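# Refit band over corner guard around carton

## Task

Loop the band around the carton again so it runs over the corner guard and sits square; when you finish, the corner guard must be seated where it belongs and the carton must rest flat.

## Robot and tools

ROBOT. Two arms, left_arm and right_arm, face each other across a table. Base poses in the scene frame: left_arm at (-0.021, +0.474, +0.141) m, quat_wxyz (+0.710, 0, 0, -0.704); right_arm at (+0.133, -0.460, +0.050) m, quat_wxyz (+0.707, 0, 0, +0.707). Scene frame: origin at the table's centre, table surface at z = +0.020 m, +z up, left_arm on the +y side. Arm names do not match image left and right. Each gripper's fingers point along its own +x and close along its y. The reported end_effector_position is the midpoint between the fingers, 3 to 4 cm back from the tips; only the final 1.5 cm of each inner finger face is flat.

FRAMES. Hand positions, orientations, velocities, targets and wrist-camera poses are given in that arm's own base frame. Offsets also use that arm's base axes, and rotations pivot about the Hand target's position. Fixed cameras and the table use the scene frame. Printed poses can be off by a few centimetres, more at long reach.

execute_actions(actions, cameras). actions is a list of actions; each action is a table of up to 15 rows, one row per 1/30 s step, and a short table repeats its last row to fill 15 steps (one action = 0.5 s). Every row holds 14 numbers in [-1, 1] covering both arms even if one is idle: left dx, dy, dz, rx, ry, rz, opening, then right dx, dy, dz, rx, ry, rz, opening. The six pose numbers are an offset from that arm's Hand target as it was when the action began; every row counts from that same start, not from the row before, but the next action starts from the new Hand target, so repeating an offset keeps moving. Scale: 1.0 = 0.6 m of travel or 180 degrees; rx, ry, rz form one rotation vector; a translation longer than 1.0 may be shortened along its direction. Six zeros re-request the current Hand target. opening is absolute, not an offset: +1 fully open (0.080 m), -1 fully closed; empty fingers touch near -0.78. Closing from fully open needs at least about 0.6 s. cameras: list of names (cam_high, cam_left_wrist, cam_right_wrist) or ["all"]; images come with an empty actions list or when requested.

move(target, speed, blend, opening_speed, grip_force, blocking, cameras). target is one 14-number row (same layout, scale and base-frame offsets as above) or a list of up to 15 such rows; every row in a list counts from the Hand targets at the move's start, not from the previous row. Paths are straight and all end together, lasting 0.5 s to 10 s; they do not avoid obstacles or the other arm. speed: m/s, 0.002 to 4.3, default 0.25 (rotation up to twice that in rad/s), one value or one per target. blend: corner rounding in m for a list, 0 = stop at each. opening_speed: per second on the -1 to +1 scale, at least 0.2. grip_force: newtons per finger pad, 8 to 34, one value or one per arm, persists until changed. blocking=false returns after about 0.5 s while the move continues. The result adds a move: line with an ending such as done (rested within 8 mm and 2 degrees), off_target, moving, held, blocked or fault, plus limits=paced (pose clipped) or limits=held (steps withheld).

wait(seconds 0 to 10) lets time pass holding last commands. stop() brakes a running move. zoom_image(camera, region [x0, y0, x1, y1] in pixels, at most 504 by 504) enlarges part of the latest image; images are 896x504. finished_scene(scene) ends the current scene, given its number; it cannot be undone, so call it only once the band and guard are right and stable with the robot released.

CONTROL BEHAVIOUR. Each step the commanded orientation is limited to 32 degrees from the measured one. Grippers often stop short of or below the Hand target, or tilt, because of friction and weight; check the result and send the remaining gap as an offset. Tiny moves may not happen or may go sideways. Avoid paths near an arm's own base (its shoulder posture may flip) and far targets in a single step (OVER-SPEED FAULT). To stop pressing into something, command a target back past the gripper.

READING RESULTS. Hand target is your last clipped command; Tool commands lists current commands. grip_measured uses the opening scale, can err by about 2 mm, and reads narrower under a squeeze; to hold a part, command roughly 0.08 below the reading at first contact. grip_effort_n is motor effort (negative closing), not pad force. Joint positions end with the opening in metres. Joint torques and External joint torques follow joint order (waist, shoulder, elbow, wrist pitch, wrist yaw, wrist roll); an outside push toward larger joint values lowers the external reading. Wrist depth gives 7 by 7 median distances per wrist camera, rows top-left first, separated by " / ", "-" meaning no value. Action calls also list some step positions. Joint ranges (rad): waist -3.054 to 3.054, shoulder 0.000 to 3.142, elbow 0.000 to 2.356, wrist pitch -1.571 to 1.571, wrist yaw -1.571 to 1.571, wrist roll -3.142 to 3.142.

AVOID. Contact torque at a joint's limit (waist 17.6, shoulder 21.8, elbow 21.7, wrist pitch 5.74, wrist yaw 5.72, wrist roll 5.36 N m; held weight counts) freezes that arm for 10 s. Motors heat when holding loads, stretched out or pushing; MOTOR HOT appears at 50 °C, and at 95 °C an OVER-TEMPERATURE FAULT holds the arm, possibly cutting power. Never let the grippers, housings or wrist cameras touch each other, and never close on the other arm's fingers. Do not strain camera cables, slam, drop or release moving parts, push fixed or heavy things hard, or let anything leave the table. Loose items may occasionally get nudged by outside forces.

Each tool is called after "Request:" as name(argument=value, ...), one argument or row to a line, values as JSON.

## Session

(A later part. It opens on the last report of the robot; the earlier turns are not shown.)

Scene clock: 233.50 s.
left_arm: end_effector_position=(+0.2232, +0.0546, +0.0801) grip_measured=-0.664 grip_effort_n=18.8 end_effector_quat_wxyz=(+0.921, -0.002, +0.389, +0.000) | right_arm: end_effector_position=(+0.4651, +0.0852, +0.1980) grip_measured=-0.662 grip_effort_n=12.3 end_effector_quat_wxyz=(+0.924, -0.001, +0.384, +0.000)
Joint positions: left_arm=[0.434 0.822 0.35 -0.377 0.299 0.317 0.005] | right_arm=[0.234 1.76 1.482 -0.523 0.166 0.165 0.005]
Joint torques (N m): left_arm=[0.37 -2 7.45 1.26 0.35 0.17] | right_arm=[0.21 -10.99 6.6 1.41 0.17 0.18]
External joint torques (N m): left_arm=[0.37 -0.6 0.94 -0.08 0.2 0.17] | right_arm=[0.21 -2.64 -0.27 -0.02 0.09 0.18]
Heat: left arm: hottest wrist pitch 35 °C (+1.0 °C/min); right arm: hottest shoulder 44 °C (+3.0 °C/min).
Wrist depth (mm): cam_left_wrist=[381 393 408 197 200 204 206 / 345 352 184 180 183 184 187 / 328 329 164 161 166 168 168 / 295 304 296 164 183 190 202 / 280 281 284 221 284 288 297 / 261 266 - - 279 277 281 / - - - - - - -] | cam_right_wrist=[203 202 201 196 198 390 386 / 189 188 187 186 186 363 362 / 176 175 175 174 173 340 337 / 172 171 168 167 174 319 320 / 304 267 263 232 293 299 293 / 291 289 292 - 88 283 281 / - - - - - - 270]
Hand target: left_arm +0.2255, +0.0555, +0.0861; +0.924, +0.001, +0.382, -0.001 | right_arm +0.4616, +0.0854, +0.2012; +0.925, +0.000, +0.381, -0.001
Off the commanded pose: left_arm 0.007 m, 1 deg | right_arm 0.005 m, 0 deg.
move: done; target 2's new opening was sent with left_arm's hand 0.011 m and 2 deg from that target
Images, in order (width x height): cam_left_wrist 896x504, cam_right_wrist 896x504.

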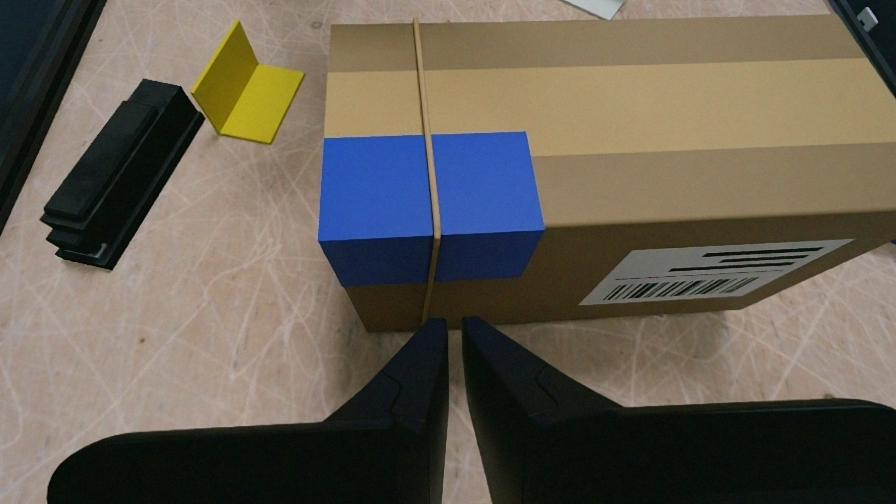

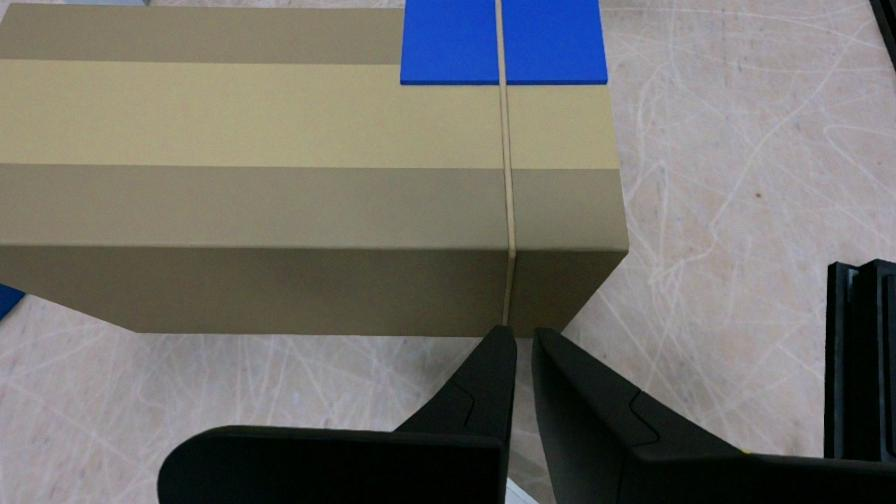

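Request:
move(
  target=[-0.12,0,-0.05,0,-0.055,0,-0.66,-0.2,0,0.0,0,-0.055,0,-0.66],
  cameras=["all"],
  speed=0.2,
)

Request:
zoom_image(
  camera="cam_left_wrist",
  region=[250, 0, 650, 300],
)

Request:
zoom_image(
  camera="cam_right_wrist",
  region=[300, 0, 700, 300],
)

Scene clock: 238.70 s.
left_arm: end_effector_position=(+0.1894, +0.0558, +0.0671) grip_measured=-0.664 grip_effort_n=18.8 end_effector_quat_wxyz=(+0.940, +0.001, +0.343, +0.004) | right_arm: end_effector_position=(+0.3655, +0.0857, +0.2000) grip_measured=-0.662 grip_effort_n=11.9 end_effector_quat_wxyz=(+0.948, -0.002, +0.317, +0.000)
Joint positions: left_arm=[0.635 0.547 0.195 -0.452 0.464 0.439 0.005] | right_arm=[0.337 1.327 0.98 -0.328 0.269 0.205 0.005]
Joint torques (N m): left_arm=[-0.43 -0.17 6.89 1.54 0.02 -0.08] | right_arm=[0.26 -7.21 6.65 1.76 0.21 0.19]
External joint torques (N m): left_arm=[-0.42 0.05 0.24 0.18 -0.21 -0.09] | right_arm=[0.26 -2.15 -0.29 0.22 0.1 0.18]
Heat: left arm: hottest elbow 35 °C (+4.0 °C/min); right arm: hottest shoulder 45 °C (+4.0 °C/min).
Wrist depth (mm): cam_left_wrist=[1327 437 429 206 207 211 212 / 382 381 189 180 183 183 186 / 336 334 329 168 180 185 191 / 303 307 304 224 232 243 313 / 277 281 283 270 282 289 290 / 255 260 - - 271 269 270 / - - - - - - -] | cam_right_wrist=[255 249 248 248 260 480 454 / 415 234 231 231 244 430 416 / 388 281 278 274 373 387 386 / 349 348 340 340 347 351 342 / 325 324 324 324 323 323 294 / 300 299 303 - 88 276 293 / - - - - - - 281]
Hand target: left_arm +0.1908, +0.0566, +0.0698; +0.940, +0.003, +0.340, +0.005 (not the last commanded pose) | right_arm +0.3628, +0.0854, +0.2013; +0.949, +0.001, +0.314, -0.001 (not the last commanded pose)
Off the commanded pose: left_arm 0.038 m, 5 deg | right_arm 0.024 m, 2 deg.
move: held (left_arm; a check stopped the path), off_target (right_arm; braked when a check withheld steps of left_arm); limits=held
pose unreachable (left arm): on one or more control steps of this call, first in action 0 (counted from 0), this arm could not follow its commanded pose, so it was not sent that pose on those steps. It may still have moved: this result reports where it is.
cause: moving toward the commanded pose would bring two parts of the arm too close to each other (joints 3 (elbow) to 5 (wrist yaw) lie between them).

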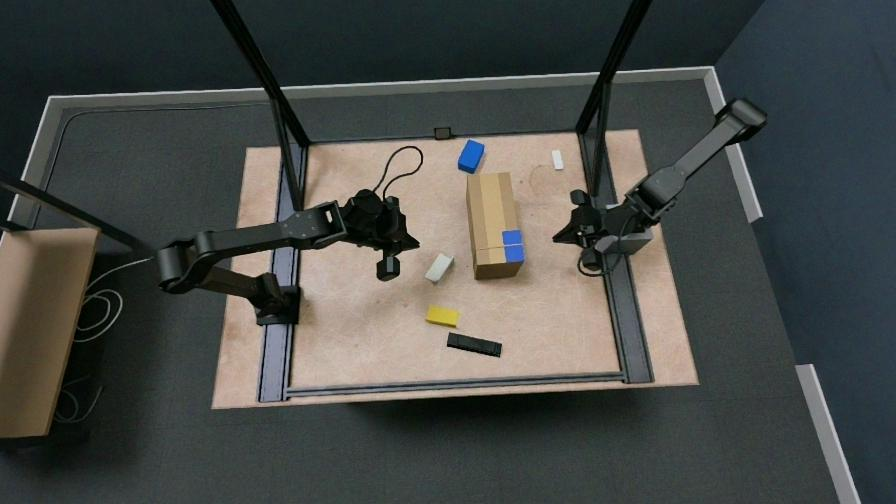

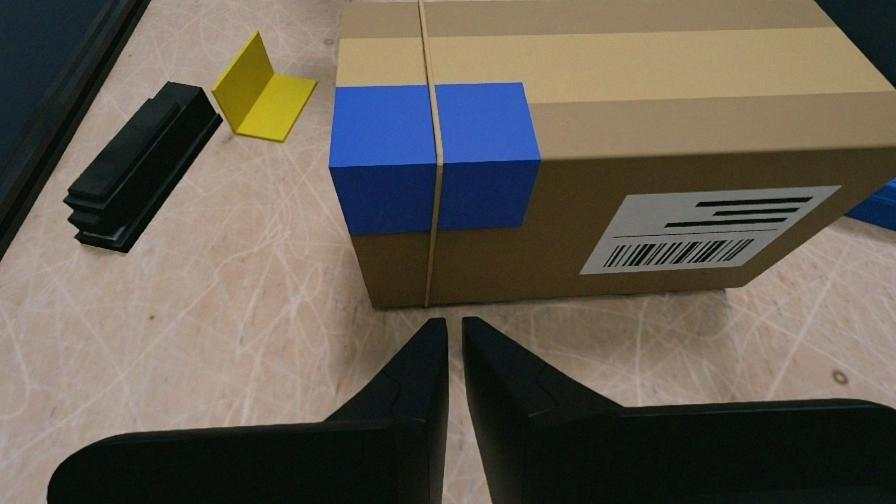

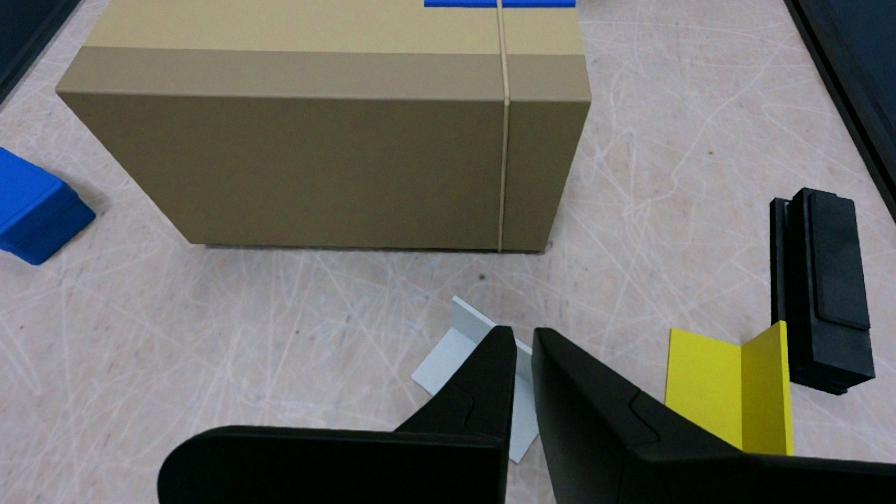

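Scaled by 1.260 from the camera's 896x504 image, which has a finer 1280x720 frame.

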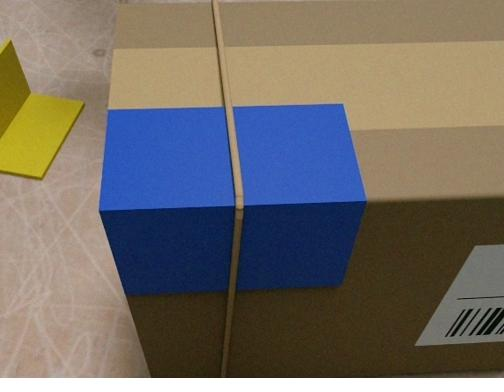

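Scaled by 1.260 from the camera's 896x504 image, which has a finer 1280x720 frame.

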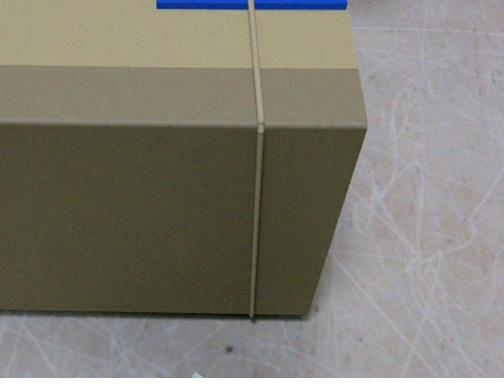

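Request:
finished_scene(
  scene=1,
)

The scene is finished: the task was done.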